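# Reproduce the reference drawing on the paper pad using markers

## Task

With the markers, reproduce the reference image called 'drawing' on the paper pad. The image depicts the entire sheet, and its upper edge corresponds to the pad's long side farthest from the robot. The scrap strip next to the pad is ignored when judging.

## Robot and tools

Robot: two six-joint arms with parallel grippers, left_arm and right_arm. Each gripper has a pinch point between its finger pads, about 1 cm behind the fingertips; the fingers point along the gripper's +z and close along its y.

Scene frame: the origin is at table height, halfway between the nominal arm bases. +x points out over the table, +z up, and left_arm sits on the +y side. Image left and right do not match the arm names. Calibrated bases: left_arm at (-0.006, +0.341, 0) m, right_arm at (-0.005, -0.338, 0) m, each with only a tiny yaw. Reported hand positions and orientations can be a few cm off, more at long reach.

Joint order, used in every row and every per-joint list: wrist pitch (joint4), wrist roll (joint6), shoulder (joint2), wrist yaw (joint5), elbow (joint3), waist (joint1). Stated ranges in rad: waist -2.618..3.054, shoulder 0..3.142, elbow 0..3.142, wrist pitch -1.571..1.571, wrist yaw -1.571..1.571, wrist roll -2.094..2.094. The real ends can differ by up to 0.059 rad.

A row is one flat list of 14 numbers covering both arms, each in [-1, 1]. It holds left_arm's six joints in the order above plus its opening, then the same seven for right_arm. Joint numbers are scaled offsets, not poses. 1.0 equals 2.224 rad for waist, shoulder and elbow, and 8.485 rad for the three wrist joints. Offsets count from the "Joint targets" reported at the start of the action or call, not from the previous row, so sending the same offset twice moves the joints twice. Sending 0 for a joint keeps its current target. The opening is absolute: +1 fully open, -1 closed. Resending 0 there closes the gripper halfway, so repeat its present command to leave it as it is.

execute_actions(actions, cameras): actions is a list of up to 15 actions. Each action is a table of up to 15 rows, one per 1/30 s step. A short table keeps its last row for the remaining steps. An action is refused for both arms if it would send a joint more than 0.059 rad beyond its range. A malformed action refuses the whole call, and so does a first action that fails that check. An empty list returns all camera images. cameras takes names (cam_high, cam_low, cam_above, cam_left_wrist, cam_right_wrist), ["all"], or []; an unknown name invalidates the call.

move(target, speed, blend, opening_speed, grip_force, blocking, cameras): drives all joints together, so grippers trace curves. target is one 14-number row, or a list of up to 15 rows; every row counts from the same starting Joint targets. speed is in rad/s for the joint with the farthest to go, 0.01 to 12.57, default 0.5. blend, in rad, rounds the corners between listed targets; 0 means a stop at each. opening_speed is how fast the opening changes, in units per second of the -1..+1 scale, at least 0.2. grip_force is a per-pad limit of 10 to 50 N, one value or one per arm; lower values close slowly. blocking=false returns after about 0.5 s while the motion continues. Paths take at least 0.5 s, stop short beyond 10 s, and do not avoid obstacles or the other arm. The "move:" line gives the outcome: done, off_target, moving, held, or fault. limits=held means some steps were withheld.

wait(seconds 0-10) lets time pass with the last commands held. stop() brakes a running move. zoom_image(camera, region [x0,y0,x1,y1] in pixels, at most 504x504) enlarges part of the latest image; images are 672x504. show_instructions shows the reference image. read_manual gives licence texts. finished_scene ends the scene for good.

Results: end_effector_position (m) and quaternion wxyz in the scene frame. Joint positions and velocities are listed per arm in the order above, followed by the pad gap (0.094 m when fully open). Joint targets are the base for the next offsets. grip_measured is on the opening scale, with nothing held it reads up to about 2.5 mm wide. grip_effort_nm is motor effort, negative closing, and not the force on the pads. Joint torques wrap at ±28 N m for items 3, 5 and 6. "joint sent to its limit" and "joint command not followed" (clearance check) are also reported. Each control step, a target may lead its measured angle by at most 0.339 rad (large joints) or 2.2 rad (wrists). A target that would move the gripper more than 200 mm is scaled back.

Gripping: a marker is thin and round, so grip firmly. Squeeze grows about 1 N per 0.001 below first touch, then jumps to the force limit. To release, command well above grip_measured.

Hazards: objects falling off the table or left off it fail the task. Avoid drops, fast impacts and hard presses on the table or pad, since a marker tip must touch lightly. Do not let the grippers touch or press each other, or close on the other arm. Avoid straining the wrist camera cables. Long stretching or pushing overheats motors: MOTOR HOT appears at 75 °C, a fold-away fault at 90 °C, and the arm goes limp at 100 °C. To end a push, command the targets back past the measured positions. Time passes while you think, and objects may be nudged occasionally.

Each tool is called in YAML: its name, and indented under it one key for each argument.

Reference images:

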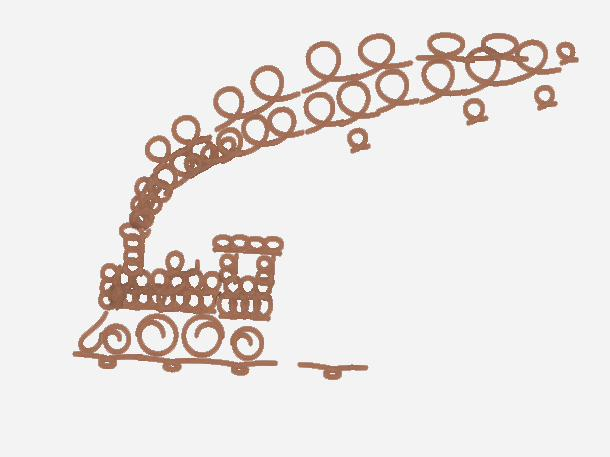

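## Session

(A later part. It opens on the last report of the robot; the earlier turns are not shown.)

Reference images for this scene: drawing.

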